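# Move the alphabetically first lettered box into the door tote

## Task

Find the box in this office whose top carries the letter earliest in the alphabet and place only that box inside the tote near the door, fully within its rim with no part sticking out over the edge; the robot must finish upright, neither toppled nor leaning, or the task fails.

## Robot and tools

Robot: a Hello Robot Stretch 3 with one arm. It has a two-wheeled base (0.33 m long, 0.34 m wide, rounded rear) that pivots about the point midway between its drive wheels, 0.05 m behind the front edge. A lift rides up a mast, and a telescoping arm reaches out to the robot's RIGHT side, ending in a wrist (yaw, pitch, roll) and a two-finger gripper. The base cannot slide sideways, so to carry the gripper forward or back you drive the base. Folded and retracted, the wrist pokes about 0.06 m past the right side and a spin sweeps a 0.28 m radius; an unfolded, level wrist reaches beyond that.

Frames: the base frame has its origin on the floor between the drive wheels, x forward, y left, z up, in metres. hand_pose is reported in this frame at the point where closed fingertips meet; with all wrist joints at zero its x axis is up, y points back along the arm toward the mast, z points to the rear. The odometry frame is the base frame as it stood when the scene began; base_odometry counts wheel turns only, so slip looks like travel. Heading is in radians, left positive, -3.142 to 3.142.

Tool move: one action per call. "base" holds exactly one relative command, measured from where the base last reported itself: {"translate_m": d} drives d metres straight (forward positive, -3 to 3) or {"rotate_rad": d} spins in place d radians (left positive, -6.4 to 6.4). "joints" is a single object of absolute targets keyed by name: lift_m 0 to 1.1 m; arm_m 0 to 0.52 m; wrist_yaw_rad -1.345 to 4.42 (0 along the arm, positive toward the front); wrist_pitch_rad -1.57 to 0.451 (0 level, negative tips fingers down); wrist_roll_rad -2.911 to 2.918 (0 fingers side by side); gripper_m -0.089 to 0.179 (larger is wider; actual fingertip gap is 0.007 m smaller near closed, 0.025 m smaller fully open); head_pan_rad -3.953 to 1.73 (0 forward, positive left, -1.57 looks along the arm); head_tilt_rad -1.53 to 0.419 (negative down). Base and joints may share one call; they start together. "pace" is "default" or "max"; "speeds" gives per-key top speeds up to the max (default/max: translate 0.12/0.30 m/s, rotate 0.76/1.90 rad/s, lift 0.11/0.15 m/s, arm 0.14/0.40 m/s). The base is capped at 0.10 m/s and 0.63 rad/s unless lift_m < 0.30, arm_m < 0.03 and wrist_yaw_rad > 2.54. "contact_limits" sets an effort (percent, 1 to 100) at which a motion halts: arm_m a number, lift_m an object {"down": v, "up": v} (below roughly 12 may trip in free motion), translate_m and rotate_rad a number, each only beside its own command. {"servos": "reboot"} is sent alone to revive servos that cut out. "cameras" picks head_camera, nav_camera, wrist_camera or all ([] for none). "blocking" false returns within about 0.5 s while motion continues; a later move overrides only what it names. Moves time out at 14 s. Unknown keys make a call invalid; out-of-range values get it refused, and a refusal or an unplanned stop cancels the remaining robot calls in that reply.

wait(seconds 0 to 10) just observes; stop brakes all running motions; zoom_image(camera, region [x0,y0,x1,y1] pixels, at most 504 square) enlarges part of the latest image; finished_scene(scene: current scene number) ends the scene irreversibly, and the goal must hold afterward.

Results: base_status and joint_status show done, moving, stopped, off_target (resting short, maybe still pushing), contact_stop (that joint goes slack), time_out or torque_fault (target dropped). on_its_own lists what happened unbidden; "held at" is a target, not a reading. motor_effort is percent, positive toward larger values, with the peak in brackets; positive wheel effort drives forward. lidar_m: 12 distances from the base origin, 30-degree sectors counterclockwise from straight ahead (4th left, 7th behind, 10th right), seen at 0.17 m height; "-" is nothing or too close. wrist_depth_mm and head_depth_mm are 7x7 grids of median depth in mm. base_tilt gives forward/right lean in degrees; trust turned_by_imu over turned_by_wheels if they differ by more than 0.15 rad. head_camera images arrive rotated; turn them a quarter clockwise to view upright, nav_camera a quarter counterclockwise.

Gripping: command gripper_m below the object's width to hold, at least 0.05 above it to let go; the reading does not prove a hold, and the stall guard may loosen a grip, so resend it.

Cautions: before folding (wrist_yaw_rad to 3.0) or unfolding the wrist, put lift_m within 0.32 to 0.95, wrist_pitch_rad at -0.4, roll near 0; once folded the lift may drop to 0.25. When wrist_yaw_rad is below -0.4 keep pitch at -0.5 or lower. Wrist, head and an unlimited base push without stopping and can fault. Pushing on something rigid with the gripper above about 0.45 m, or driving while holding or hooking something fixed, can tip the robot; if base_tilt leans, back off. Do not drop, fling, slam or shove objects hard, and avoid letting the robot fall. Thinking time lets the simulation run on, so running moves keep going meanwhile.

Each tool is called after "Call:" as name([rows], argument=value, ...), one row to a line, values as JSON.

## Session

Call:
move(joints={"head_pan_rad": 0.0, "head_tilt_rad": -0.2})

Scene clock: 0.70 s.
move: done
base_odometry: x=+0.000 y=+0.000 heading=+0.000
turned_by_wheels: +0.000
turned_by_imu: +0.000
base_tilt: forward=+0.9 right=-0.1
lidar_m: 0.73 0.73 0.91 1.57 1.58 1.09 1.00 1.01 1.26 1.54 1.22 0.80
head_depth_mm: 643 671 697 722 755 789 820 / 635 658 685 710 741 774 812 / 629 653 677 705 736 766 798 / 625 648 672 699 728 759 792 / 621 643 665 692 721 754 787 / 616 635 661 687 711 745 775 / 609 631 656 681 711 736 767
base_status: not commanded
joint_positions: lift_m=+0.337 arm_m=+0.002 wrist_yaw_rad=+3.032 wrist_pitch_rad=-0.535 wrist_roll_rad=+0.000 gripper_m=+0.037 head_pan_rad=+0.000 head_tilt_rad=-0.197
joint_status: all done
measured_speeds: all 0
motor_effort: left_wheel=-0.4(0.8) right_wheel=+1.9(2.6) lift_m=+27.3(27.3) arm_m=-10.0(10.1) wrist_yaw_rad=+0.8(1.1) wrist_pitch_rad=+2.5(2.6) wrist_roll_rad=+0.9(1.0) gripper_m=+0.3(0.9) head_pan_rad=+0.0(1.6) head_tilt_rad=-0.7(5.2)
hand_pose: x=+0.0015 y=+0.0602 z=+0.3248 quat_wxyz=(+0.224, +0.691, +0.150, +0.671) (m; base frame)
wrist_depth_mm: - 139 - - - - - / - 154 - - - - - / 962 179 872 944 958 929 - / 754 726 204 774 766 752 735 / 633 633 228 624 619 636 638 / 539 540 129 331 130 541 549 / 470 309 291 305 450 475 479
pictures: head_camera (sideways), nav_camera (sideways), wrist_camera
Images, in order (width x height): head_camera 896x504, nav_camera 672x504, wrist_camera 644x364.

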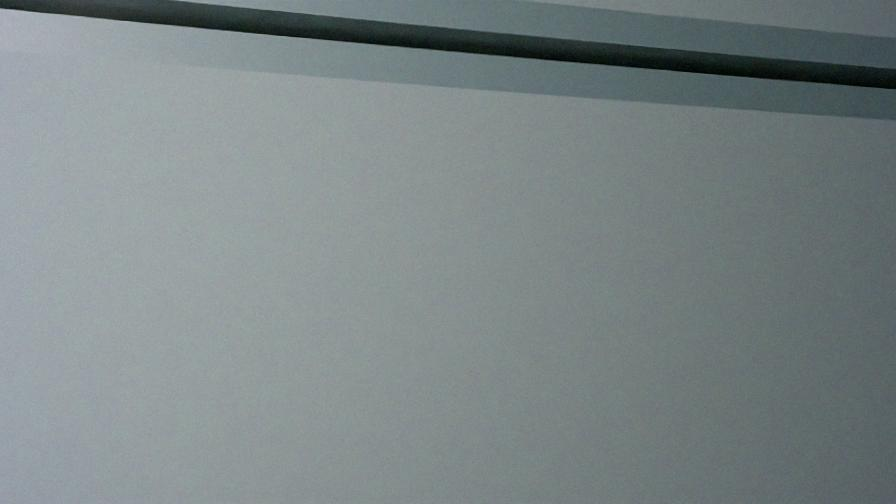

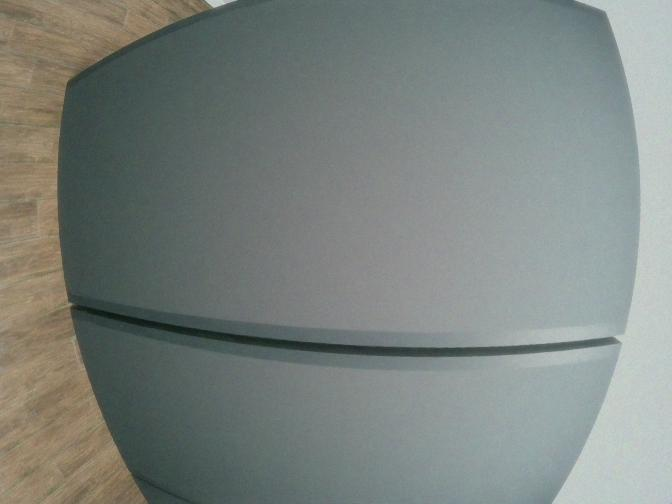

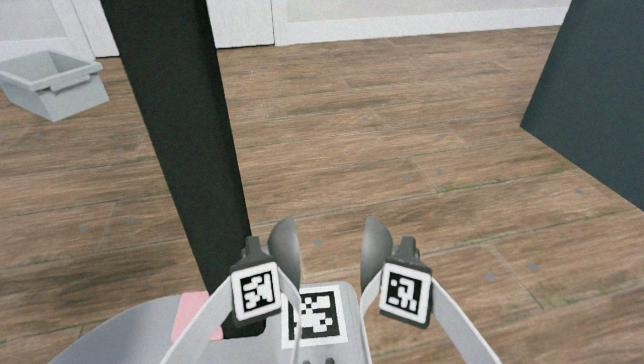

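Call:
move(joints={"head_pan_rad": -1.48, "head_tilt_rad": -0.25}, cameras=["head_camera", "nav_camera"])

Scene clock: 13.97 s.
move: done
base_odometry: x=+0.000 y=+0.000 heading=+0.000
turned_by_wheels: +0.000
turned_by_imu: +0.001
base_tilt: forward=+0.8 right=-0.3
lidar_m: 0.73 0.74 0.91 1.57 1.58 1.09 1.00 1.01 1.25 1.54 1.22 0.80
head_depth_mm: 1926 2019 2126 1814 2321 1996 1682 / 1939 2008 2115 1789 2338 2146 1674 / 1940 2006 2111 1773 2314 2152 1669 / 1925 2015 2101 1757 2304 2049 1656 / 1911 2009 2098 1747 1934 2130 1649 / 1915 2026 2110 1909 2290 2060 1648 / 1924 1995 2102 1857 2261 2045 1654
base_status: not commanded
joint_positions: lift_m=+0.337 arm_m=+0.002 wrist_yaw_rad=+3.032 wrist_pitch_rad=-0.535 wrist_roll_rad=+0.000 gripper_m=+0.037 head_pan_rad=-1.511 head_tilt_rad=-0.251
joint_status: all done
measured_speeds: all 0
motor_effort: left_wheel=-0.3(0.7) right_wheel=+2.2(2.6) lift_m=+29.2(29.2) arm_m=-22.1(22.3) wrist_yaw_rad=+0.8(1.1) wrist_pitch_rad=+2.6(2.6) wrist_roll_rad=+0.8(1.0) gripper_m=-0.2(1.5) head_pan_rad=-0.2(5.6) head_tilt_rad=-1.5(6.2)
hand_pose: x=+0.0015 y=+0.0602 z=+0.3248 quat_wxyz=(+0.224, +0.691, +0.150, +0.671) (m; base frame)
wrist_depth_mm: - 140 - - - - - / - 154 - - - - - / 956 179 842 959 958 885 - / 777 739 204 759 765 750 742 / 640 617 226 632 628 620 659 / 546 536 129 330 129 538 531 / 475 306 290 306 445 470 466
pictures: head_camera (sideways), nav_camera (sideways)
Images, in order (width x height): head_camera 896x504, nav_camera 672x504.

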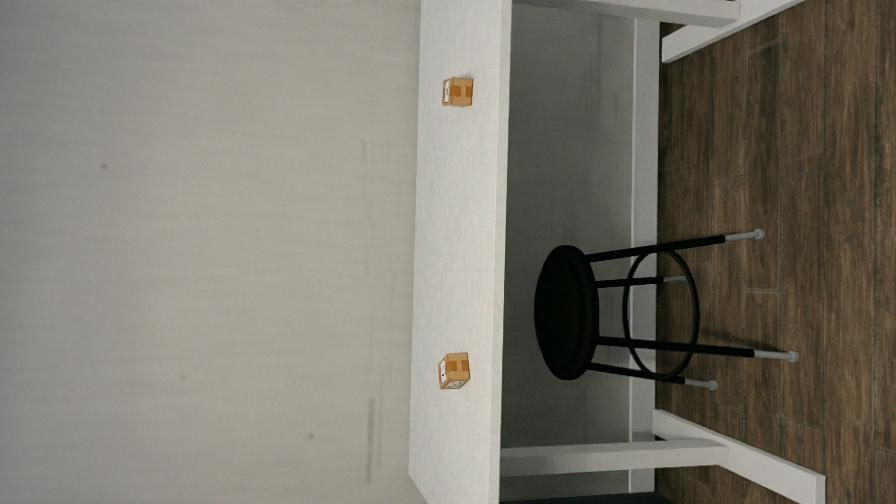

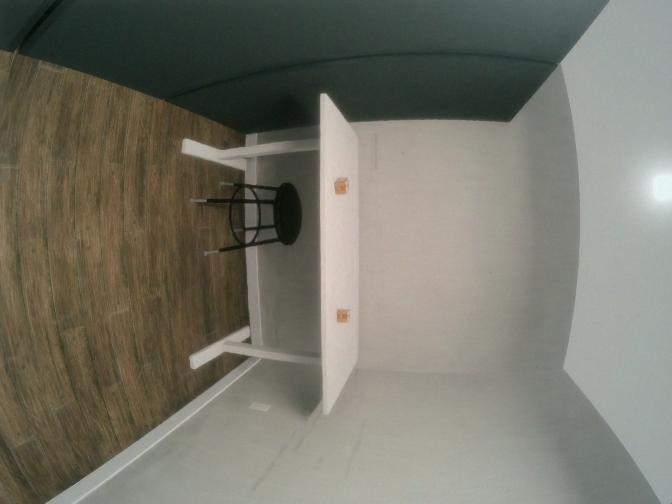

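Call:
zoom_image(camera="head_camera", region=[436, 72, 480, 112])

Call:
zoom_image(camera="head_camera", region=[432, 348, 476, 392])

Scaled by 11.455 from the camera's 896x504 image, which has a finer 1280x720 frame.

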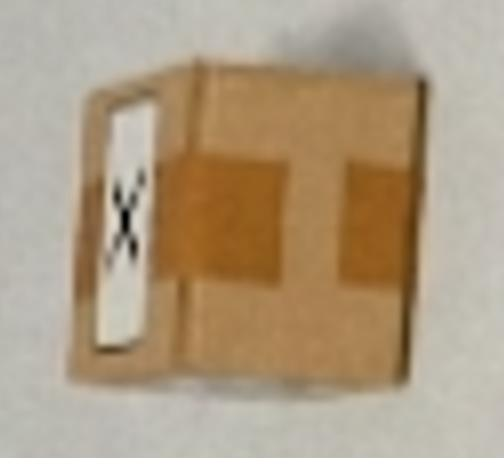

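Scaled by 11.455 from the camera's 896x504 image, which has a finer 1280x720 frame.

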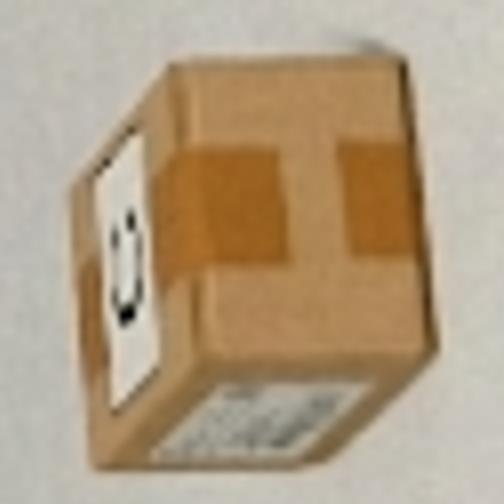

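Call:
move(base={"rotate_rad": 1.37}, joints={"wrist_pitch_rad": -0.33, "lift_m": 0.285, "head_pan_rad": 0.0, "head_tilt_rad": -0.4}, pace="max", cameras=["head_camera", "nav_camera"])

Scene clock: 32.87 s.
move: done
base_odometry: x=+0.000 y=+0.000 heading=+1.370
turned_by_wheels: +1.370
turned_by_imu: +1.365
base_tilt: forward=+1.0 right=-0.2
lidar_m: 1.57 1.57 1.23 1.01 1.00 1.10 1.72 1.78 0.90 0.73 0.73 0.80
head_depth_mm: 1529 1643 1796 1956 2136 1774 1449 / 1489 1609 1736 1899 2058 1774 1453 / 1452 1558 1687 1824 1994 1764 1444 / 1413 1518 1627 1768 1925 1786 1434 / 1383 1479 1577 1698 1859 1772 1436 / 1322 1413 1514 1636 1770 1775 1426 / 1300 1383 1474 1581 1712 1756 1435
base_status: done
joint_positions: lift_m=+0.285 arm_m=+0.002 wrist_yaw_rad=+3.032 wrist_pitch_rad=-0.352 wrist_roll_rad=+0.000 gripper_m=+0.037 head_pan_rad=+0.013 head_tilt_rad=-0.401
joint_status: all done
measured_speeds: translate_m=+0.000 rotate_rad=+0.000 lift_m=+0.000 arm_m=+0.000 wrist_yaw_rad=+0.000 wrist_pitch_rad=+0.000 wrist_roll_rad=+0.000 head_pan_rad=-0.024 head_tilt_rad=+0.000
motor_effort: left_wheel=-6.7(16.8) right_wheel=+8.8(16.1) lift_m=+20.6(28.6) arm_m=-21.5(22.6) wrist_yaw_rad=+0.7(1.4) wrist_pitch_rad=+3.7(7.1) wrist_roll_rad=+0.8(1.1) gripper_m=-1.0(1.3) head_pan_rad=-2.7(4.1) head_tilt_rad=-1.5(4.7)
hand_pose: x=+0.0041 y=+0.0841 z=+0.3127 quat_wxyz=(+0.162, +0.702, +0.086, +0.689) (m; base frame)
wrist_depth_mm: 787 135 947 - - - - / 831 146 - - - - - / 860 157 - - - - - / 868 174 851 918 927 958 941 / 717 682 192 733 715 712 728 / 580 567 131 547 129 597 576 / 494 478 227 306 463 491 495
pictures: head_camera (sideways), nav_camera (sideways)
Images, in order (width x height): head_camera 896x504, nav_camera 672x504.

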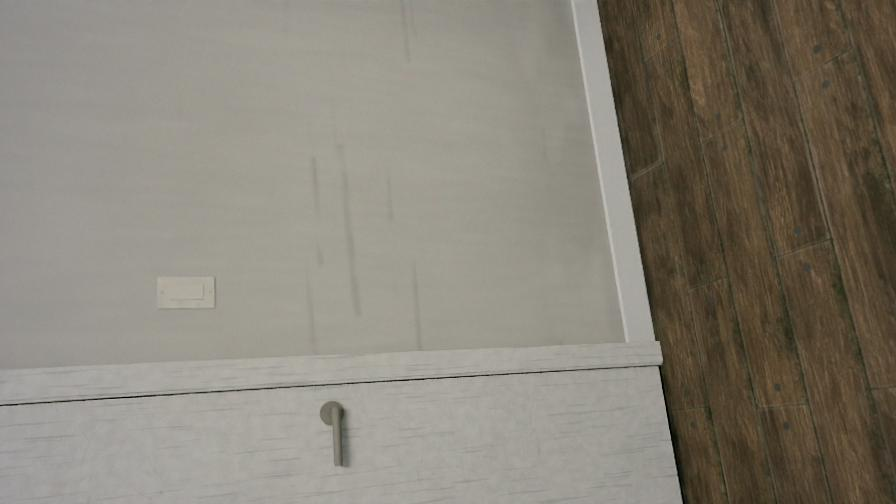

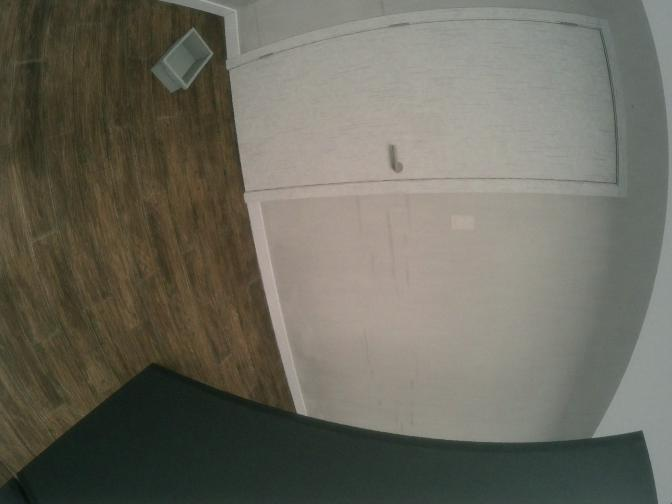

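Call:
move(base={"translate_m": 1.03}, pace="max", cameras=[])

Call:
move(base={"rotate_rad": -1.25}, joints={"head_pan_rad": -0.3, "head_tilt_rad": -0.25}, pace="max", cameras=["head_camera", "nav_camera"])

Scene clock: 44.37 s.
move: done
base_odometry: x=+0.206 y=+1.009 heading=+1.369
turned_by_wheels: +0.000
turned_by_imu: +0.000
base_tilt: forward=+0.9 right=+0.0
lidar_m: 0.64 0.62 0.68 1.06 1.36 1.50 2.35 0.90 0.49 0.56 1.56 0.78
head_depth_mm: 587 633 686 751 826 916 1032 / 570 614 663 722 790 877 982 / 554 592 641 695 763 839 933 / 538 577 619 673 732 804 891 / 524 560 601 649 706 772 853 / 510 543 583 629 679 741 819 / 499 527 563 608 655 714 784
base_status: done
joint_positions: lift_m=+0.285 arm_m=+0.002 wrist_yaw_rad=+3.032 wrist_pitch_rad=-0.351 wrist_roll_rad=+0.000 gripper_m=+0.037 head_pan_rad=+0.000 head_tilt_rad=-0.401
joint_status: not commanded
measured_speeds: all 0
motor_effort: left_wheel=-3.3(11.7) right_wheel=+7.6(19.9) lift_m=+30.0(30.0) arm_m=-15.7(19.5) wrist_yaw_rad=+0.8(1.4) wrist_pitch_rad=+3.7(4.2) wrist_roll_rad=+0.7(1.1) gripper_m=-0.5(1.5) head_pan_rad=-2.4(4.4) head_tilt_rad=+1.5(3.0)
hand_pose: x=+0.0041 y=+0.0842 z=+0.3129 quat_wxyz=(+0.162, +0.702, +0.086, +0.689) (m; base frame)
wrist_depth_mm: - 134 - - 869 673 522 / - 146 - - 953 694 539 / - 157 935 - 977 695 558 / 910 174 838 949 929 705 559 / 715 647 191 726 715 689 565 / 575 560 132 542 129 595 562 / 495 489 228 307 463 496 486
pictures: none
No camera images: "cameras" was empty.

Scene clock: 46.27 s.
move: done
base_odometry: x=+0.206 y=+1.009 heading=+0.120
turned_by_wheels: -1.250
turned_by_imu: -1.245
base_tilt: forward=+0.9 right=-0.3
lidar_m: 2.75 0.93 0.67 0.62 0.62 0.85 1.36 1.40 1.88 1.61 0.54 0.49
head_depth_mm: 516 524 532 539 548 556 567 / 623 633 644 653 668 680 694 / 3166 3335 817 833 854 872 897 / 3159 3268 3424 3657 3030 2135 1656 / 3127 3239 3373 3524 2992 2127 1649 / 2981 3143 3213 3436 2999 2106 1639 / 2911 3017 3159 3347 2934 2101 1631
base_status: done
joint_positions: lift_m=+0.285 arm_m=+0.002 wrist_yaw_rad=+3.032 wrist_pitch_rad=-0.351 wrist_roll_rad=+0.000 gripper_m=+0.037 head_pan_rad=-0.308 head_tilt_rad=-0.250
joint_status: all done
measured_speeds: all 0
motor_effort: left_wheel=+9.5(17.9) right_wheel=-7.9(16.8) lift_m=+31.6(32.1) arm_m=-22.3(22.4) wrist_yaw_rad=+0.6(1.2) wrist_pitch_rad=+3.6(4.1) wrist_roll_rad=+0.9(1.1) gripper_m=+0.6(1.1) head_pan_rad=+1.8(5.1) head_tilt_rad=+3.2(6.5)
hand_pose: x=+0.0041 y=+0.0842 z=+0.3129 quat_wxyz=(+0.162, +0.702, +0.086, +0.689) (m; base frame)
wrist_depth_mm: 559 134 598 653 648 668 723 / 596 146 647 667 710 734 756 / 624 158 705 726 766 789 851 / 697 172 726 789 819 830 880 / 682 657 192 733 720 706 740 / 583 559 131 544 130 603 588 / 490 489 226 307 464 492 487
pictures: head_camera (sideways), nav_camera (sideways)
Images, in order (width x height): head_camera 896x504, nav_camera 672x504.

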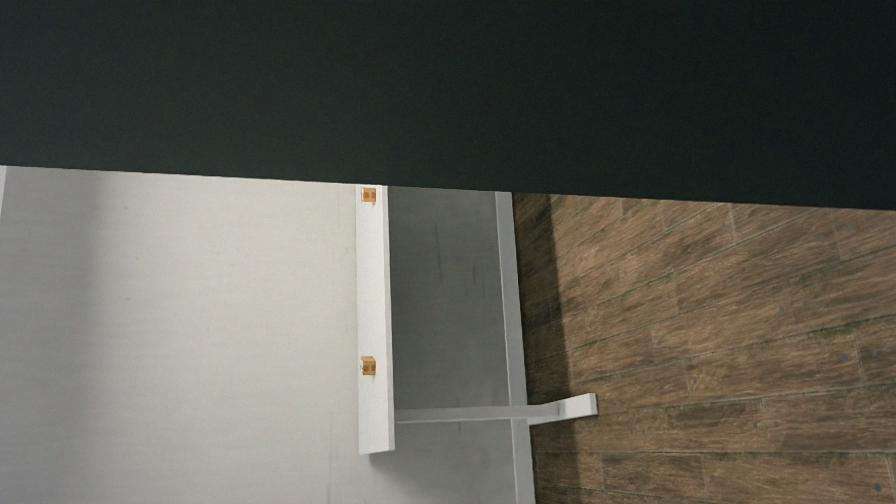

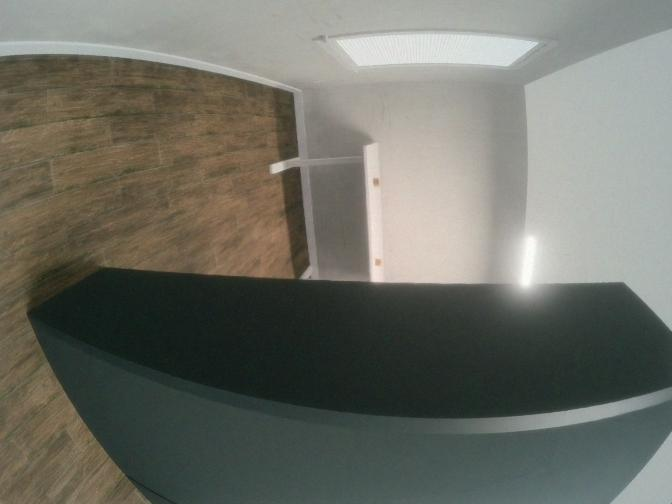

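Call:
move(base={"rotate_rad": 0.1}, pace="max", cameras=[])

Call:
move(base={"translate_m": 1.1}, joints={"head_pan_rad": -0.5, "head_tilt_rad": -0.25}, pace="max", cameras=["head_camera", "nav_camera"])

Scene clock: 54.83 s.
move: done
base_odometry: x=+0.206 y=+1.009 heading=+0.219
turned_by_wheels: +0.100
turned_by_imu: +0.100
base_tilt: forward=+1.0 right=-0.1
lidar_m: 1.95 0.84 0.65 0.62 0.65 0.94 1.36 1.44 2.08 1.14 0.49 0.50
head_depth_mm: 645 649 652 656 661 669 675 / 3192 3282 3404 843 845 852 865 / 3176 3306 3416 3616 2999 2164 1678 / 3085 3205 3369 3522 3010 2127 1663 / 3030 3165 3287 3432 2977 2132 1657 / 3011 3135 3251 3485 2970 2143 1660 / 2940 3043 3170 3368 2934 2119 1644
base_status: done
joint_positions: lift_m=+0.285 arm_m=+0.002 wrist_yaw_rad=+3.032 wrist_pitch_rad=-0.351 wrist_roll_rad=+0.000 gripper_m=+0.037 head_pan_rad=-0.300 head_tilt_rad=-0.250
joint_status: not commanded
measured_speeds: all 0
motor_effort: left_wheel=-8.9(11.5) right_wheel=+8.7(12.2) lift_m=+30.7(32.1) arm_m=-20.8(22.3) wrist_yaw_rad=+0.6(1.2) wrist_pitch_rad=+3.6(4.1) wrist_roll_rad=+0.8(1.0) gripper_m=-0.4(1.4) head_pan_rad=+2.2(3.7) head_tilt_rad=+3.9(4.5)
hand_pose: x=+0.0041 y=+0.0842 z=+0.3129 quat_wxyz=(+0.162, +0.702, +0.086, +0.689) (m; base frame)
wrist_depth_mm: 581 134 600 628 635 630 630 / 636 146 653 669 683 676 708 / 676 157 680 709 742 753 747 / 742 172 711 779 800 797 816 / 710 647 191 706 722 716 729 / 584 575 131 538 129 585 598 / 494 489 229 310 472 488 498
pictures: none
No camera images: "cameras" was empty.

Scene clock: 59.87 s.
move: done
base_odometry: x=+1.280 y=+1.248 heading=+0.219
turned_by_wheels: +0.000
turned_by_imu: +0.000
base_tilt: forward=+0.9 right=-0.2
lidar_m: 1.72 0.75 0.57 0.56 0.59 0.85 2.45 0.53 0.48 1.39 2.98 2.35
head_depth_mm: 2453 2577 2712 2361 2899 2168 1681 / 2359 2487 2627 2583 2860 2169 1676 / 2284 2405 2509 2553 2759 2147 1662 / 2198 2304 2410 2199 2627 2133 1658 / 2119 2217 2282 2186 2549 2131 1646 / 2038 2136 2219 1913 2443 2042 1652 / 1982 2055 2154 2110 2318 2114 1637
base_status: done
joint_positions: lift_m=+0.285 arm_m=+0.002 wrist_yaw_rad=+3.032 wrist_pitch_rad=-0.351 wrist_roll_rad=+0.000 gripper_m=+0.037 head_pan_rad=-0.500 head_tilt_rad=-0.250
joint_status: all done
measured_speeds: all 0
motor_effort: left_wheel=-1.5(12.0) right_wheel=+8.3(19.0) lift_m=+21.8(30.8) arm_m=-13.8(21.1) wrist_yaw_rad=+0.5(1.4) wrist_pitch_rad=+3.6(4.2) wrist_roll_rad=+0.8(1.1) gripper_m=-0.5(1.5) head_pan_rad=-2.3(4.8) head_tilt_rad=+2.7(5.7)
hand_pose: x=+0.0041 y=+0.0842 z=+0.3130 quat_wxyz=(+0.162, +0.702, +0.086, +0.689) (m; base frame)
wrist_depth_mm: 540 135 536 556 567 565 568 / 591 146 586 602 596 598 608 / 634 157 630 653 638 654 665 / 682 176 678 709 690 720 725 / 696 668 191 700 737 723 723 / 581 568 131 547 129 590 591 / 494 486 227 310 463 494 484
pictures: head_camera (sideways), nav_camera (sideways)
Images, in order (width x height): head_camera 896x504, nav_camera 672x504.

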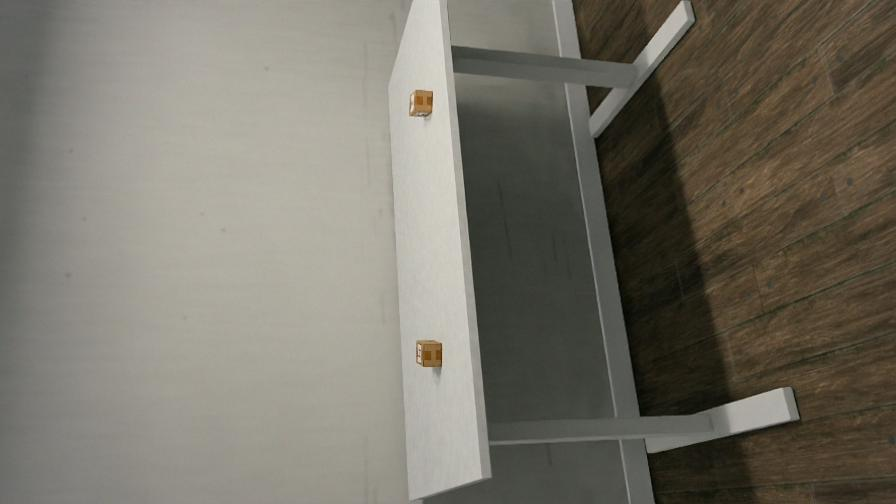

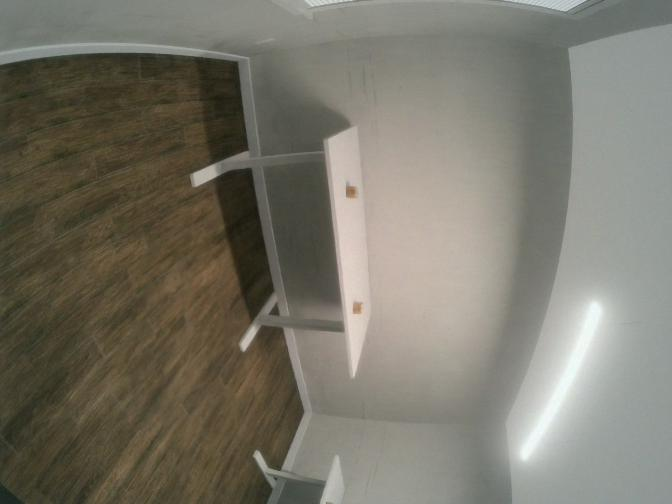

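Call:
zoom_image(camera="head_camera", region=[408, 332, 448, 372])

Call:
zoom_image(camera="head_camera", region=[402, 84, 442, 124])

Scaled by 12.600 from the camera's 896x504 image, which has a finer 1280x720 frame.

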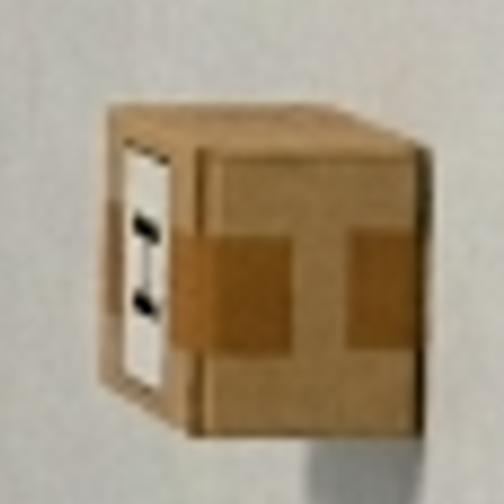

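Scaled by 12.600 from the camera's 896x504 image, which has a finer 1280x720 frame.

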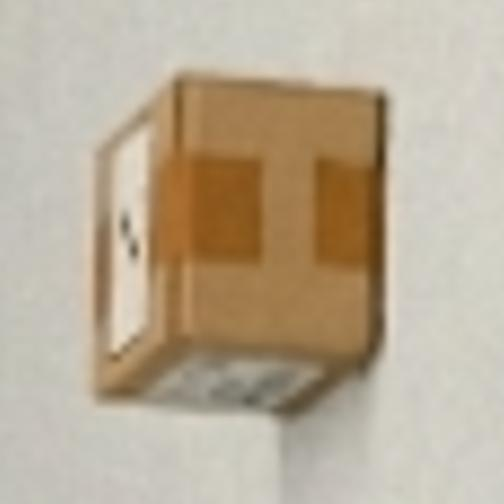

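Call:
move(base={"rotate_rad": -1.012}, joints={"head_pan_rad": -0.55, "head_tilt_rad": -0.25}, pace="max", cameras=[])

Call:
move(base={"translate_m": 1.65}, pace="max", cameras=["head_camera", "nav_camera"])

Scene clock: 69.63 s.
move: done
base_odometry: x=+1.280 y=+1.248 heading=-0.792
turned_by_wheels: -1.012
turned_by_imu: -1.008
base_tilt: forward=+1.0 right=-0.2
lidar_m: 2.95 2.33 1.54 0.72 0.57 0.56 0.60 0.90 2.45 0.51 0.48 2.23
head_depth_mm: 2279 1994 2073 2162 1625 1386 1439 / 2810 2931 3065 3140 2856 2146 1677 / 2875 2970 3085 3229 2837 2157 1666 / 2875 2999 3163 3338 2990 2140 1662 / 2961 3075 3169 3383 2993 2112 1657 / 3022 3108 3269 3422 2966 2122 1652 / 3062 3206 3326 3471 2954 2091 1636
base_status: done
joint_positions: lift_m=+0.285 arm_m=+0.002 wrist_yaw_rad=+3.032 wrist_pitch_rad=-0.351 wrist_roll_rad=+0.000 gripper_m=+0.037 head_pan_rad=-0.551 head_tilt_rad=-0.250
joint_status: all done
measured_speeds: all 0
motor_effort: left_wheel=+9.5(17.2) right_wheel=-6.8(16.1) lift_m=+22.5(22.5) arm_m=-14.5(14.5) wrist_yaw_rad=+0.4(1.4) wrist_pitch_rad=+3.5(4.1) wrist_roll_rad=+0.9(1.0) gripper_m=-0.4(1.2) head_pan_rad=-1.8(4.1) head_tilt_rad=+1.4(3.3)
hand_pose: x=+0.0041 y=+0.0842 z=+0.3129 quat_wxyz=(+0.162, +0.702, +0.086, +0.689) (m; base frame)
wrist_depth_mm: 451 135 740 - - - - / 479 146 816 - - - - / 493 157 823 - - - - / 508 176 827 944 960 962 940 / 530 600 191 731 735 733 725 / 545 571 131 542 130 589 585 / 481 490 228 306 456 488 486
pictures: none
No camera images: "cameras" was empty.

Scene clock: 76.53 s.
move: done
base_odometry: x=+2.438 y=+0.074 heading=-0.792
turned_by_wheels: +0.000
turned_by_imu: -0.001
base_tilt: forward=+1.0 right=-0.1
lidar_m: 1.71 0.90 0.90 1.38 1.39 1.87 2.02 1.51 1.23 1.53 1.72 1.44
head_depth_mm: 1617 1682 1765 1819 1387 2005 1678 / 1636 1708 1788 1850 1300 2037 1672 / 1666 1723 1804 1891 1362 2069 1668 / 1674 1755 1823 1915 1351 1989 1668 / 1706 1794 1859 1967 1347 2117 1663 / 1730 1817 1901 1989 2099 2140 1646 / 1743 1838 1928 2017 2128 2118 1643
base_status: done
joint_positions: lift_m=+0.285 arm_m=+0.002 wrist_yaw_rad=+3.032 wrist_pitch_rad=-0.351 wrist_roll_rad=+0.000 gripper_m=+0.037 head_pan_rad=-0.551 head_tilt_rad=-0.250
joint_status: not commanded
measured_speeds: all 0
motor_effort: left_wheel=+10.8(20.4) right_wheel=-3.7(11.1) lift_m=+28.8(32.0) arm_m=-21.3(22.6) wrist_yaw_rad=+0.6(1.4) wrist_pitch_rad=+3.8(4.2) wrist_roll_rad=+0.8(1.1) gripper_m=-1.1(1.4) head_pan_rad=+1.9(3.1) head_tilt_rad=+1.1(3.5)
hand_pose: x=+0.0041 y=+0.0842 z=+0.3130 quat_wxyz=(+0.162, +0.702, +0.086, +0.689) (m; base frame)
wrist_depth_mm: - 134 - - - - 997 / - 146 - - - - - / - 157 - - - - - / 913 176 840 947 960 932 978 / 692 654 190 718 727 710 709 / 580 563 131 531 130 601 586 / 498 488 227 306 460 496 490
pictures: head_camera (sideways), nav_camera (sideways)
Images, in order (width x height): head_camera 896x504, nav_camera 672x504.

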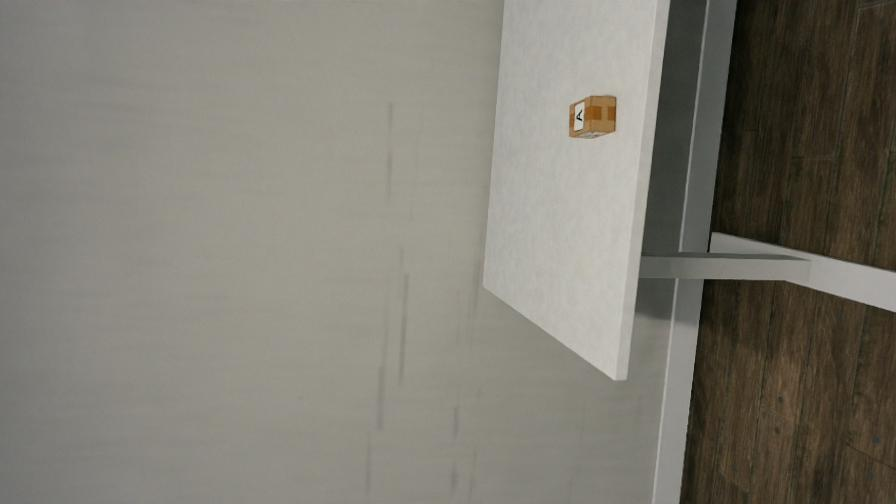

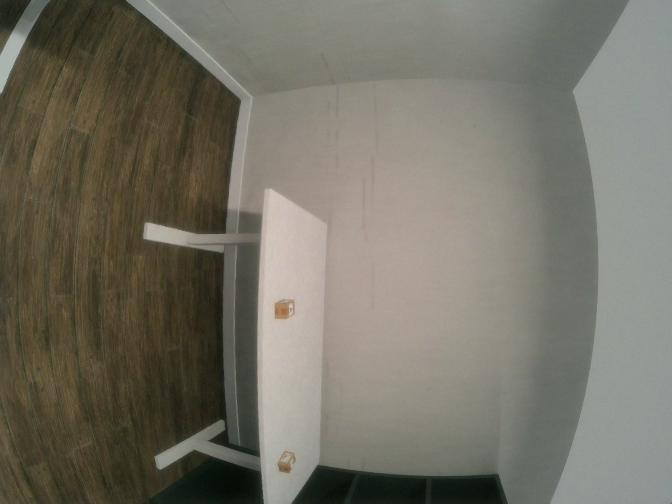

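An "A". Confirm by zoom.

Call:
zoom_image(camera="head_camera", region=[560, 86, 624, 146])

Scaled by 7.875 from the camera's 896x504 image, which has a finer 1280x720 frame.

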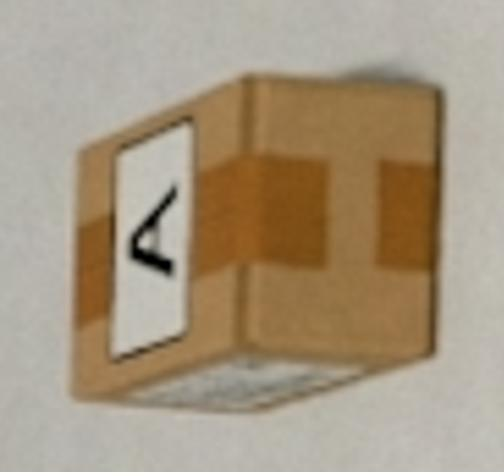

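Call:
move(base={"rotate_rad": -0.69}, joints={"head_pan_rad": 0.0, "head_tilt_rad": -0.5}, pace="max", cameras=["head_camera"])

Call:
move(base={"translate_m": 0.687}, pace="max", cameras=[])

Call:
move(base={"rotate_rad": 1.571}, joints={"head_pan_rad": -1.57, "head_tilt_rad": -0.7}, pace="max", cameras=["head_camera", "nav_camera"])

Scene clock: 107.77 s.
move: done
base_odometry: x=+2.438 y=+0.074 heading=-1.482
turned_by_wheels: -0.690
turned_by_imu: -0.685
base_tilt: forward=+1.0 right=-0.1
lidar_m: 1.44 1.93 1.41 0.91 1.37 1.38 1.88 1.92 1.51 1.23 1.53 1.72
head_depth_mm: 1602 1728 1785 1312 2003 1612 1347 / 1608 1738 1764 1380 2002 1616 1347 / 1600 1743 1770 1309 2011 1613 1342 / 1619 1747 1745 1375 1999 1610 1339 / 1618 1764 1759 1375 1882 1599 1341 / 1615 1767 1880 1369 1980 1601 1337 / 1627 1768 1932 2142 2003 1595 1336
base_status: done
joint_positions: lift_m=+0.285 arm_m=+0.002 wrist_yaw_rad=+3.032 wrist_pitch_rad=-0.351 wrist_roll_rad=+0.000 gripper_m=+0.037 head_pan_rad=+0.015 head_tilt_rad=-0.501
joint_status: all done
measured_speeds: all 0
motor_effort: left_wheel=+9.3(17.5) right_wheel=-8.1(14.9) lift_m=+20.6(20.7) arm_m=-21.6(22.2) wrist_yaw_rad=+0.9(1.3) wrist_pitch_rad=+4.0(4.0) wrist_roll_rad=+0.8(1.1) gripper_m=+0.2(1.1) head_pan_rad=-3.3(5.2) head_tilt_rad=-2.6(3.2)
hand_pose: x=+0.0041 y=+0.0842 z=+0.3130 quat_wxyz=(+0.162, +0.702, +0.086, +0.689) (m; base frame)
wrist_depth_mm: - 135 - - - - - / - 146 - - - - - / - 157 - - - - - / 963 175 874 923 958 926 924 / 731 660 191 713 730 732 738 / 574 568 131 540 129 586 589 / 486 491 227 307 453 498 494
pictures: head_camera (sideways)
Images, in order (width x height): head_camera 896x504.

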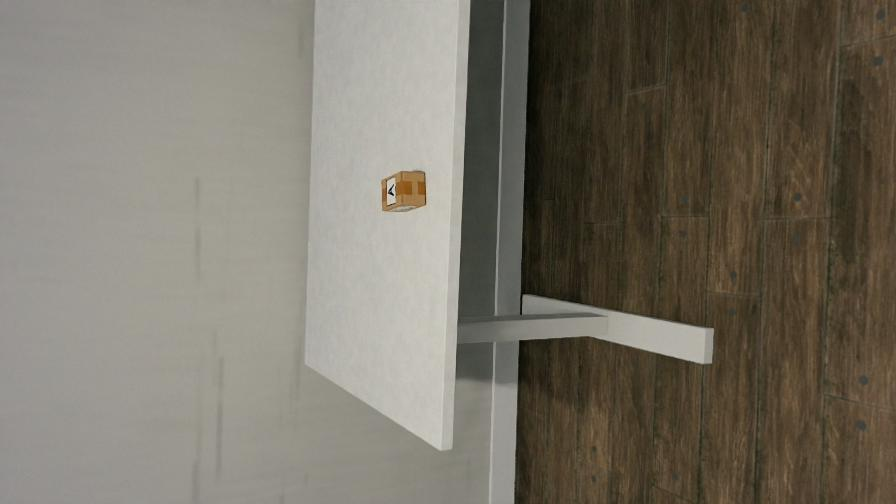

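Scene clock: 111.37 s.
move: done
base_odometry: x=+2.499 y=-0.611 heading=-1.481
turned_by_wheels: +0.000
turned_by_imu: +0.000
base_tilt: forward=+1.0 right=+0.0
lidar_m: 1.20 0.78 1.43 1.36 1.40 1.85 2.55 1.97 1.35 1.22 1.21 1.26
head_depth_mm: 1010 1087 1197 1191 896 721 614 / 1003 1090 1195 1193 894 714 614 / 1006 1093 1194 1180 891 673 611 / 1006 1093 1199 1190 891 695 625 / 1010 1101 1205 1182 886 713 624 / 1015 1098 1210 1175 887 711 625 / 1016 1106 1205 1224 884 710 624
base_status: done
joint_positions: lift_m=+0.285 arm_m=+0.002 wrist_yaw_rad=+3.032 wrist_pitch_rad=-0.351 wrist_roll_rad=+0.000 gripper_m=+0.037 head_pan_rad=+0.001 head_tilt_rad=-0.501
joint_status: not commanded
measured_speeds: all 0
motor_effort: left_wheel=+10.4(21.1) right_wheel=-5.0(7.7) lift_m=+23.8(23.8) arm_m=-18.4(21.8) wrist_yaw_rad=+0.5(1.2) wrist_pitch_rad=+3.6(4.0) wrist_roll_rad=+0.9(1.1) gripper_m=+0.4(1.4) head_pan_rad=-2.9(4.7) head_tilt_rad=-0.5(3.0)
hand_pose: x=+0.0041 y=+0.0842 z=+0.3130 quat_wxyz=(+0.162, +0.702, +0.086, +0.689) (m; base frame)
wrist_depth_mm: - 135 - - - - - / - 146 - - - - - / - 158 - - - - - / 954 172 836 920 940 930 947 / 730 671 191 713 733 723 738 / 585 565 131 544 129 586 527 / 493 492 228 308 462 496 485
pictures: none
No camera images: "cameras" was empty.

Scene clock: 113.47 s.
move: done
base_odometry: x=+2.500 y=-0.611 heading=+0.089
turned_by_wheels: +1.571
turned_by_imu: +1.565
base_tilt: forward=+1.1 right=+0.0
lidar_m: 1.36 1.06 1.83 2.55 1.97 1.36 1.22 1.21 1.27 1.20 0.78 1.45
head_depth_mm: 1042 1172 1118 877 721 1328 1209 / 1042 1161 1117 871 722 1329 1208 / 1043 1161 1117 873 696 1332 1208 / 1037 1159 1116 872 702 1329 1208 / 1036 1167 1112 875 719 1330 1209 / 1042 1161 1110 875 716 1302 1189 / 1039 1160 1109 870 717 1327 1208
base_status: done
joint_positions: lift_m=+0.285 arm_m=+0.002 wrist_yaw_rad=+3.032 wrist_pitch_rad=-0.351 wrist_roll_rad=+0.000 gripper_m=+0.037 head_pan_rad=-1.586 head_tilt_rad=-0.701
joint_status: all done
measured_speeds: translate_m=+0.000 rotate_rad=+0.000 lift_m=+0.000 arm_m=+0.000 wrist_yaw_rad=+0.000 wrist_pitch_rad=+0.000 wrist_roll_rad=+0.000 head_pan_rad=+0.024 head_tilt_rad=+0.000
motor_effort: left_wheel=-9.5(17.2) right_wheel=+8.4(17.7) lift_m=+25.4(25.7) arm_m=-21.9(22.5) wrist_yaw_rad=+0.9(1.4) wrist_pitch_rad=+3.7(4.1) wrist_roll_rad=+1.0(1.1) gripper_m=-0.7(1.4) head_pan_rad=+3.0(5.0) head_tilt_rad=-3.1(5.3)
hand_pose: x=+0.0041 y=+0.0842 z=+0.3130 quat_wxyz=(+0.162, +0.702, +0.086, +0.689) (m; base frame)
wrist_depth_mm: - 135 - - - - - / - 146 - - - - - / - 159 - - - - - / 896 175 840 956 969 972 982 / 719 662 190 715 713 739 737 / 592 564 131 543 129 595 593 / 495 493 228 308 467 487 492
pictures: head_camera (sideways), nav_camera (sideways)
Images, in order (width x height): head_camera 896x504, nav_camera 672x504.

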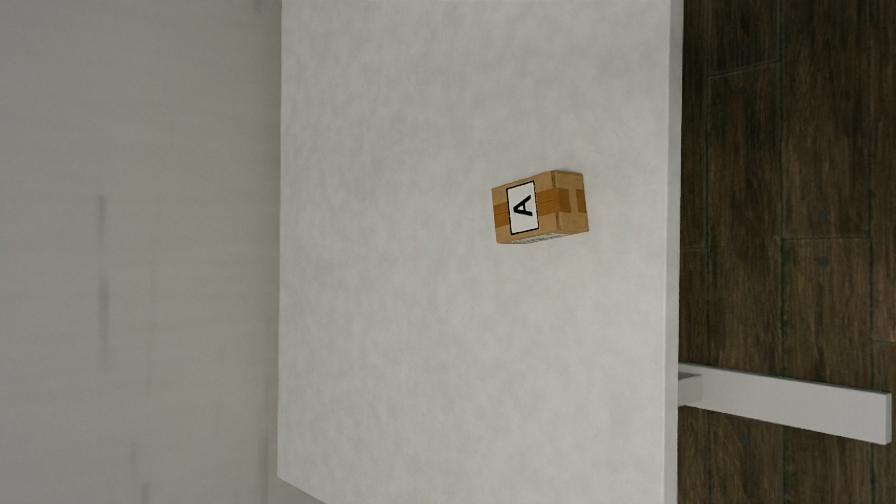

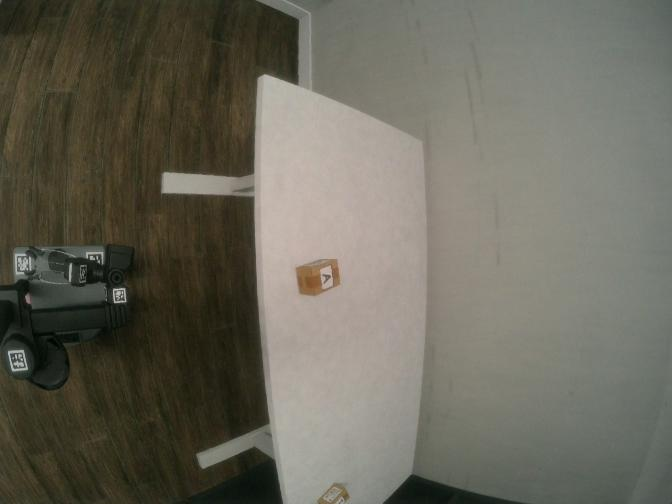

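Call:
move(joints={"lift_m": 0.9, "wrist_pitch_rad": -0.4, "wrist_roll_rad": 0.0, "gripper_m": 0.16}, pace="max", cameras=["head_camera"])

Call:
move(joints={"wrist_yaw_rad": 1.57}, pace="max", cameras=[])

Call:
move(joints={"wrist_yaw_rad": 0.16, "wrist_pitch_rad": -0.8, "arm_m": 0.1}, cameras=["head_camera", "wrist_camera"])

Scene clock: 144.77 s.
move: done
base_odometry: x=+2.500 y=-0.611 heading=+0.089
turned_by_wheels: +0.000
turned_by_imu: +0.001
base_tilt: forward=+1.0 right=-0.1
lidar_m: 1.36 1.06 1.82 2.55 1.97 1.35 1.22 1.21 1.27 1.20 0.77 1.45
head_depth_mm: 1038 1161 1115 875 738 - - / 1040 1164 1122 876 719 - - / 1037 1162 1120 873 692 - - / 1038 1167 1111 873 703 - - / 1042 1165 1117 874 720 - 1164 / 1043 1173 1108 869 718 1318 1169 / 1047 1170 1106 871 719 1332 1212
base_status: not commanded
joint_positions: lift_m=+0.900 arm_m=+0.002 wrist_yaw_rad=+3.032 wrist_pitch_rad=-0.415 wrist_roll_rad=+0.000 gripper_m=+0.160 head_pan_rad=-1.570 head_tilt_rad=-0.701
joint_status: all done
measured_speeds: all 0
motor_effort: left_wheel=-9.7(9.7) right_wheel=+8.7(9.2) lift_m=+30.9(34.6) arm_m=-15.9(19.4) wrist_yaw_rad=+0.9(1.4) wrist_pitch_rad=+2.9(6.0) wrist_roll_rad=+1.0(2.9) gripper_m=+0.5(93.9) head_pan_rad=+3.4(4.3) head_tilt_rad=-0.1(2.9)
hand_pose: x=+0.0032 y=+0.0767 z=+0.9133 quat_wxyz=(+0.184, +0.698, +0.108, +0.683) (m; base frame)
wrist_depth_mm: - 136 - - - - - / - 148 - - - - 723 / - 162 - - - - - / - 183 209 - - - - / - 191 243 - - - - / - 125 230 - - 120 - / - - 260 - - - 110
pictures: head_camera (sideways)
Images, in order (width x height): head_camera 896x504.

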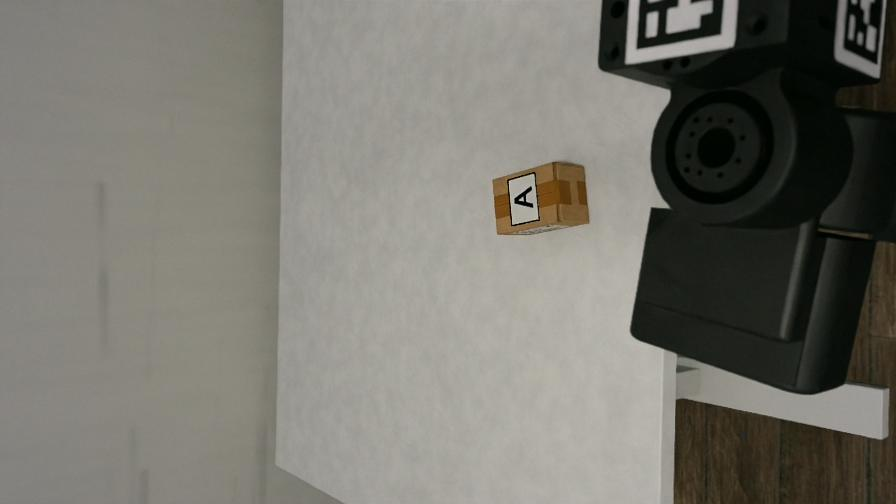

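Scene clock: 145.97 s.
move: done
base_odometry: x=+2.500 y=-0.611 heading=+0.089
turned_by_wheels: +0.000
turned_by_imu: +0.000
base_tilt: forward=+1.0 right=-0.1
lidar_m: 1.37 1.06 1.83 2.55 1.97 1.35 1.22 1.21 1.27 1.20 0.78 1.44
head_depth_mm: 1033 1165 1114 874 737 - - / 1042 1158 1117 876 736 - - / 1042 1162 1109 875 701 - - / 1040 1167 1114 877 701 1325 - / 1040 1171 1112 874 716 1332 - / 1045 1170 1109 873 716 1321 - / 1046 1169 1106 873 718 653 -
base_status: not commanded
joint_positions: lift_m=+0.900 arm_m=+0.002 wrist_yaw_rad=+1.573 wrist_pitch_rad=-0.415 wrist_roll_rad=+0.000 gripper_m=+0.160 head_pan_rad=-1.570 head_tilt_rad=-0.701
joint_status: all done
measured_speeds: all 0
motor_effort: left_wheel=-9.5(9.6) right_wheel=+8.4(9.0) lift_m=+30.0(31.0) arm_m=-14.6(15.6) wrist_yaw_rad=-2.2(7.5) wrist_pitch_rad=+2.6(3.0) wrist_roll_rad=+0.7(1.0) gripper_m=+0.8(1.4) head_pan_rad=+3.8(3.8) head_tilt_rad=-0.5(1.6)
hand_pose: x=+0.2034 y=-0.1463 z=+0.9133 quat_wxyz=(+0.592, +0.593, -0.385, +0.387) (m; base frame)
wrist_depth_mm: - - - - - - - / 867 - - - - - - / - - - - - - - / - - - - - - - / - - - - - - - / - 126 - - - 120 112 / - - - - - - 102
pictures: none
No camera images: "cameras" was empty.

Scene clock: 147.93 s.
move: done
base_odometry: x=+2.500 y=-0.611 heading=+0.089
turned_by_wheels: +0.000
turned_by_imu: +0.000
base_tilt: forward=+0.9 right=+0.0
lidar_m: 1.36 1.07 1.82 2.55 1.97 1.36 1.22 1.20 1.27 1.20 0.78 1.44
head_depth_mm: 1039 1165 1119 - - 1333 1209 / 1040 1167 1111 927 - 1304 1206 / 1041 1163 1116 931 287 289 1209 / 1038 1163 1111 872 668 1322 1203 / 1040 1164 1112 873 718 1339 1200 / 1045 1170 1111 876 717 1308 1185 / 1040 1165 1104 871 719 1332 1203
base_status: not commanded
joint_positions: lift_m=+0.900 arm_m=+0.100 wrist_yaw_rad=+0.163 wrist_pitch_rad=-0.809 wrist_roll_rad=+0.000 gripper_m=+0.160 head_pan_rad=-1.570 head_tilt_rad=-0.701
joint_status: all done
measured_speeds: all 0
motor_effort: left_wheel=-9.5(9.7) right_wheel=+8.3(9.1) lift_m=+29.1(30.4) arm_m=+22.9(25.6) wrist_yaw_rad=-2.4(4.9) wrist_pitch_rad=+1.2(3.9) wrist_roll_rad=+0.8(1.0) gripper_m=+0.4(1.7) head_pan_rad=+2.5(4.2) head_tilt_rad=+1.2(1.8)
hand_pose: x=+0.0043 y=-0.4024 z=+0.8367 quat_wxyz=(+0.671, +0.330, -0.625, -0.225) (m; base frame)
wrist_depth_mm: - - - - - - - / - - - - - - - / - - - - 306 - - / - - - 281 280 - - / - 144 - 293 294 145 298 / 286 126 280 279 282 130 274 / 920 891 940 907 264 258 111
pictures: head_camera (sideways), wrist_camera
Images, in order (width x height): head_camera 896x504, wrist_camera 644x364.

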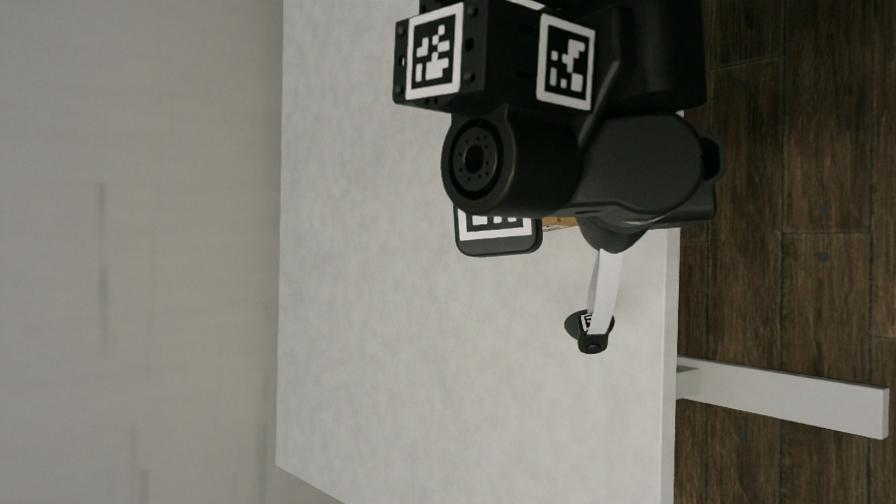

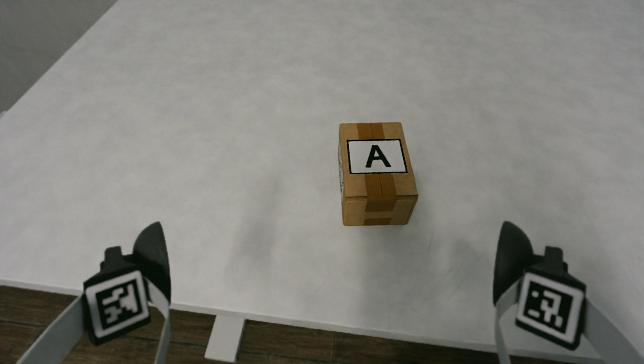

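Call:
move(base={"translate_m": -0.02}, joints={"arm_m": 0.224}, cameras=["wrist_camera"])

Scene clock: 177.73 s.
move: done
base_odometry: x=+2.480 y=-0.612 heading=+0.089
turned_by_wheels: +0.000
turned_by_imu: +0.001
base_tilt: forward=+1.0 right=-0.2
lidar_m: 1.38 1.08 1.85 2.55 1.95 1.34 1.20 1.19 1.27 1.20 0.78 1.46
head_depth_mm: 1039 1162 358 363 719 1336 1211 / 1038 1170 343 368 719 1332 1205 / 1038 1166 366 381 690 1335 1211 / 1040 1160 1116 823 703 1330 1207 / 1040 1165 1113 872 717 1334 1204 / 1044 1172 1112 873 718 1305 1181 / 1045 1168 1109 871 717 1329 1209
base_status: done
joint_positions: lift_m=+0.900 arm_m=+0.224 wrist_yaw_rad=+0.163 wrist_pitch_rad=-0.809 wrist_roll_rad=+0.000 gripper_m=+0.160 head_pan_rad=-1.570 head_tilt_rad=-0.701
joint_status: all done
measured_speeds: all 0
motor_effort: left_wheel=-9.9(14.3) right_wheel=+1.6(4.9) lift_m=+26.5(27.5) arm_m=+22.9(24.7) wrist_yaw_rad=-1.4(2.4) wrist_pitch_rad=+1.5(1.9) wrist_roll_rad=+1.0(1.0) gripper_m=+0.1(1.2) head_pan_rad=+2.8(4.0) head_tilt_rad=+1.9(2.4)
hand_pose: x=+0.0043 y=-0.5263 z=+0.8366 quat_wxyz=(+0.671, +0.330, -0.625, -0.225) (m; base frame)
wrist_depth_mm: 867 - - - - - - / - - - - - - - / - - - - - - - / - - - - - - - / - 145 - 243 304 145 301 / 281 126 279 227 277 129 274 / - 246 255 208 254 250 110
pictures: wrist_camera
Images, in order (width x height): wrist_camera 644x364.

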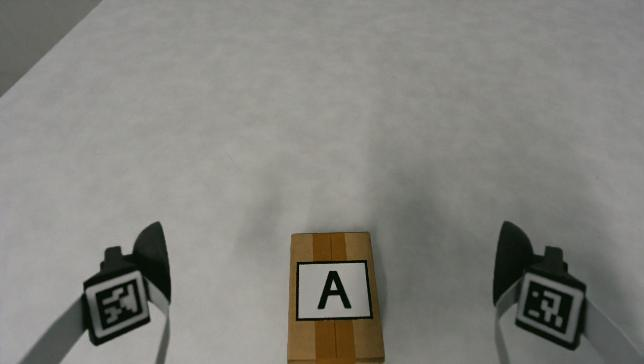

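Call:
move(joints={"arm_m": 0.232, "lift_m": 0.806}, contact_limits={"lift_m": {"down": 13}}, speeds={"lift_m": 0.06}, cameras=["wrist_camera"])

Scene clock: 186.50 s.
move: done
base_odometry: x=+2.480 y=-0.612 heading=+0.089
turned_by_wheels: +0.000
turned_by_imu: +0.001
base_tilt: forward=+1.1 right=-0.1
lidar_m: 1.38 1.08 1.85 2.55 1.95 1.34 1.20 1.19 1.27 1.20 0.79 1.46
head_depth_mm: 1037 1161 1116 414 353 342 1190 / 1040 1168 1115 413 436 1329 1206 / 1044 1168 1115 434 451 1323 1207 / 1040 1168 1114 876 689 1330 1211 / 1043 1162 1121 878 700 1331 1208 / 1042 1168 1110 871 720 1299 1187 / 1046 1174 1106 877 719 1325 1199
base_status: not commanded
joint_positions: lift_m=+0.806 arm_m=+0.232 wrist_yaw_rad=+0.163 wrist_pitch_rad=-0.810 wrist_roll_rad=+0.000 gripper_m=+0.160 head_pan_rad=-1.570 head_tilt_rad=-0.700
joint_status: all done
measured_speeds: all 0
motor_effort: left_wheel=-9.8(10.0) right_wheel=+1.5(1.9) lift_m=+21.0(22.1) arm_m=+22.5(25.4) wrist_yaw_rad=-2.1(2.4) wrist_pitch_rad=+1.5(1.9) wrist_roll_rad=+0.8(1.1) gripper_m=-0.2(1.2) head_pan_rad=+1.6(4.2) head_tilt_rad=+2.0(2.6)
contact_limits: lift_m down 13 (down: maximum 72; up: maximum 65)
hand_pose: x=+0.0042 y=-0.5342 z=+0.7425 quat_wxyz=(+0.671, +0.331, -0.625, -0.225) (m; base frame)
wrist_depth_mm: - - - - - - - / 283 293 289 288 281 289 289 / 255 253 253 251 253 254 254 / 226 226 225 161 220 223 224 / 202 202 202 145 196 200 199 / 185 126 183 133 177 138 179 / - 162 166 122 161 164 110
pictures: wrist_camera
Images, in order (width x height): wrist_camera 644x364.

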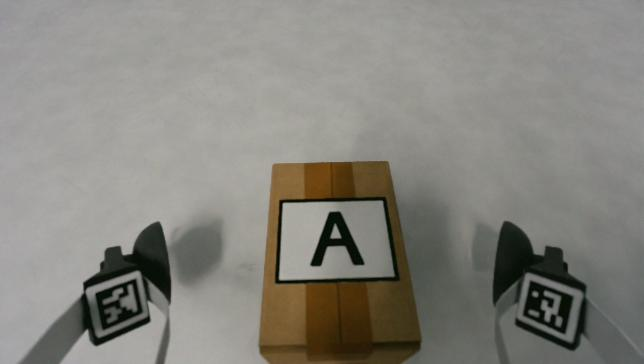

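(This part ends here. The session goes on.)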